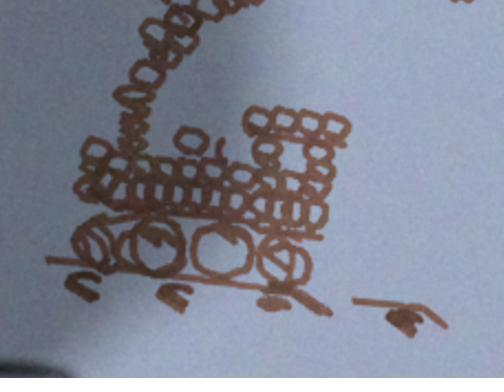

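move:
  target:
    - [0,0,0,0,0,0,1,0,0,0,0,0,0.37232,-0.9]
    - [0,0,0,0,0,0,1,0,0,0.15133,0,0.19186,0.37232,-0.9]
    - [0,0,0,0,0,0,1,0,0,0.12614,0,0.16306,0.35132,-0.9]
    - [0,0,0,0,0,0,1,0,0,0.12614,0,0.18326,0.34432,-0.9]
  speed: [0.8,0.5,0.25,0.1]
  blend: [0.05,0,0,0]
  cameras: []

Scene clock: 1052.47 s.
left_arm: end_effector_position=(+0.3943, +0.3355, +0.1104) grip_measured=+1.000 grip_effort_nm=0.00 end_effector_quat_wxyz=(+0.619, -0.006, +0.785, +0.004) | right_arm: end_effector_position=(+0.3803, +0.1241, +0.0876) grip_measured=-0.642 grip_effort_nm=-1.03 end_effector_quat_wxyz=(+0.433, -0.374, +0.795, +0.201)
Joint names: [wrist pitch, wrist roll, shoulder, wrist yaw, elbow, waist]
Joint positions: left_arm=[1.014 -0.014 1.582 -0.053 0.332 -0.049 0.094] | right_arm=[0.136 -0.005 2.16 0 1.45 0.891 0.017]
Joint torques (N m): left_arm=[1.69 0.03 -6.35 -0.01 5.16 -0.1] | right_arm=[1.66 -0.02 -13.22 0.01 10.07 -0.58]
Heat: left arm: 45 °C; right arm: 47 °C.
Joint targets: left_arm=[1.021 -0.015 1.574 -0.052 0.340 -0.050] | right_arm=[0.152 -0.007 2.113 0.000 1.490 0.884]
move: off_target (right_arm); right_arm: the shoulder is farthest, 0.048 rad from its target
No camera images: "cameras" was empty.

move:
  target:
    - [0,0,0,0,0,0,1,0,0,0.03573,0,0.00456,0,-0.9]
    - [0,0,0,0,0,0,1,0,0,0.01154,0,-0.01792,-0.00065,-0.9]
    - [0,0,0,0,0,0,1,0,0,0.00709,0,-0.02448,-0.01085,-0.9]
    - [0,0,0,0,0,0,1,0,0,0.00018,0,-0.03458,-0.02217,-0.9]
    - [0,0,0,0,0,0,1,0,0,-0.0088,0,-0.04753,-0.03299,-0.9]
    - [0,0,0,0,0,0,1,0,0,-0.01914,0,-0.06237,-0.04463,-0.9]
    - [0,0,0,0,0,0,1,0,0,-0.02946,0,-0.0771,-0.05691,-0.9]
    - [0,0,0,0,0,0,1,0,0,-0.04356,0,-0.09701,-0.07267,-0.9]
    - [0,0,0,0,0,0,1,0,0,-0.05402,0,-0.11162,-0.0862,-0.9]
    - [0,0,0,0,0,0,1,0,0,-0.0641,0,-0.12553,-0.10241,-0.9]
    - [0,0,0,0,0,0,1,0,0,-0.07956,0,-0.14667,-0.12197,-0.9]
    - [0,0,0,0,0,0,1,0,0,-0.08729,0,-0.15712,-0.13565,-0.9]
    - [0,0,0,0,0,0,1,0,0,-0.09622,0,-0.16905,-0.14992,-0.9]
    - [0,0,0,0,0,0,1,0,0,-0.10199,0,-0.17671,-0.16418,-0.9]
    - [0,0,0,0,0,0,1,0,0,-0.11629,0,-0.17671,-0.16418,-0.9]
  speed: [0.06,0.2,0.06,0.06,0.06,0.06,0.06,0.06,0.06,0.06,0.06,0.06,0.06,0.06,0.15]
  blend: [0,0.002,0.002,0.002,0.002,0.002,0.002,0.002,0.002,0.002,0.002,0.002,0.002,0.002,0]
  cameras: []

Scene clock: 1062.50 s.
left_arm: end_effector_position=(+0.3943, +0.3355, +0.1104) grip_measured=+1.000 grip_effort_nm=0.00 end_effector_quat_wxyz=(+0.619, -0.006, +0.785, +0.004) | right_arm: end_effector_position=(+0.4461, -0.0854, +0.0859) grip_measured=-0.642 grip_effort_nm=-1.03 end_effector_quat_wxyz=(+0.429, -0.228, +0.867, +0.111)
Joint names: [wrist pitch, wrist roll, shoulder, wrist yaw, elbow, waist]
Joint positions: left_arm=[1.014 -0.014 1.582 -0.053 0.332 -0.049 0.094] | right_arm=[0.136 -0.005 1.889 0 1.101 0.525 0.017]
Joint torques (N m): left_arm=[1.65 0.04 -6.37 -0.02 5.24 -0.21] | right_arm=[1.6 -0.03 -10.3 0.01 5.72 -0.54]
Heat: left arm: 45 °C; right arm: 47 °C.
Joint targets: left_arm=[1.021 -0.015 1.574 -0.052 0.340 -0.050] | right_arm=[0.152 -0.007 1.854 0.000 1.097 0.519]
move: done
No camera images: "cameras" was empty.

move:
  target: [0,0,0,0,0,0,1,0,0,-0.005,0,0,-0.18,-0.9]
  speed: 0.8
  cameras: ["cam_above"]

zoom_image:
  camera: "cam_above"
  region: [235, 200, 345, 300]

zoom_image:
  camera: "cam_above"
  region: [335, 195, 475, 285]

Scene clock: 1063.97 s.
left_arm: end_effector_position=(+0.3943, +0.3355, +0.1104) grip_measured=+1.000 grip_effort_nm=0.00 end_effector_quat_wxyz=(+0.619, -0.006, +0.785, +0.004) | right_arm: end_effector_position=(+0.5101, -0.2891, +0.0900) grip_measured=-0.642 grip_effort_nm=-1.03 end_effector_quat_wxyz=(+0.447, -0.044, +0.893, +0.017)
Joint names: [wrist pitch, wrist roll, shoulder, wrist yaw, elbow, waist]
Joint positions: left_arm=[1.014 -0.014 1.582 -0.053 0.332 -0.049 0.094] | right_arm=[0.136 -0.005 1.881 0.008 1.101 0.113 0.017]
Joint torques (N m): left_arm=[1.64 0.05 -6.42 -0.02 5.15 -0.13] | right_arm=[1.61 -0.02 -10.43 -0.07 5.81 0.49]
Heat: left arm: 45 °C; right arm: 47 °C.
Joint targets: left_arm=[1.021 -0.015 1.574 -0.052 0.340 -0.050] | right_arm=[0.152 -0.007 1.843 0.000 1.097 0.119]
move: off_target (right_arm); right_arm: the shoulder is farthest, 0.038 rad from its target
Images, in order (width x height): cam_above 672x504.

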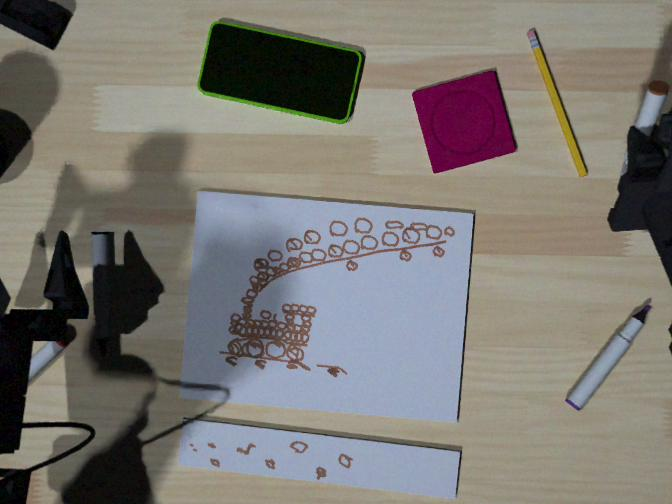

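Scaled by 4.582 from the camera's 672x504 image, which has a finer 960x720 frame.

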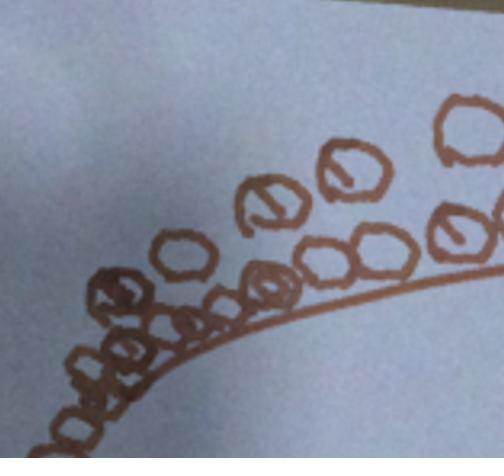

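Scaled by 3.600 from the camera's 672x504 image, which has a finer 960x720 frame.

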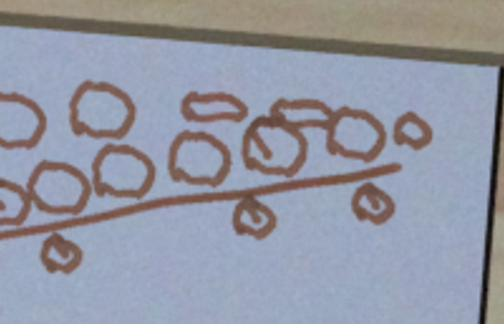

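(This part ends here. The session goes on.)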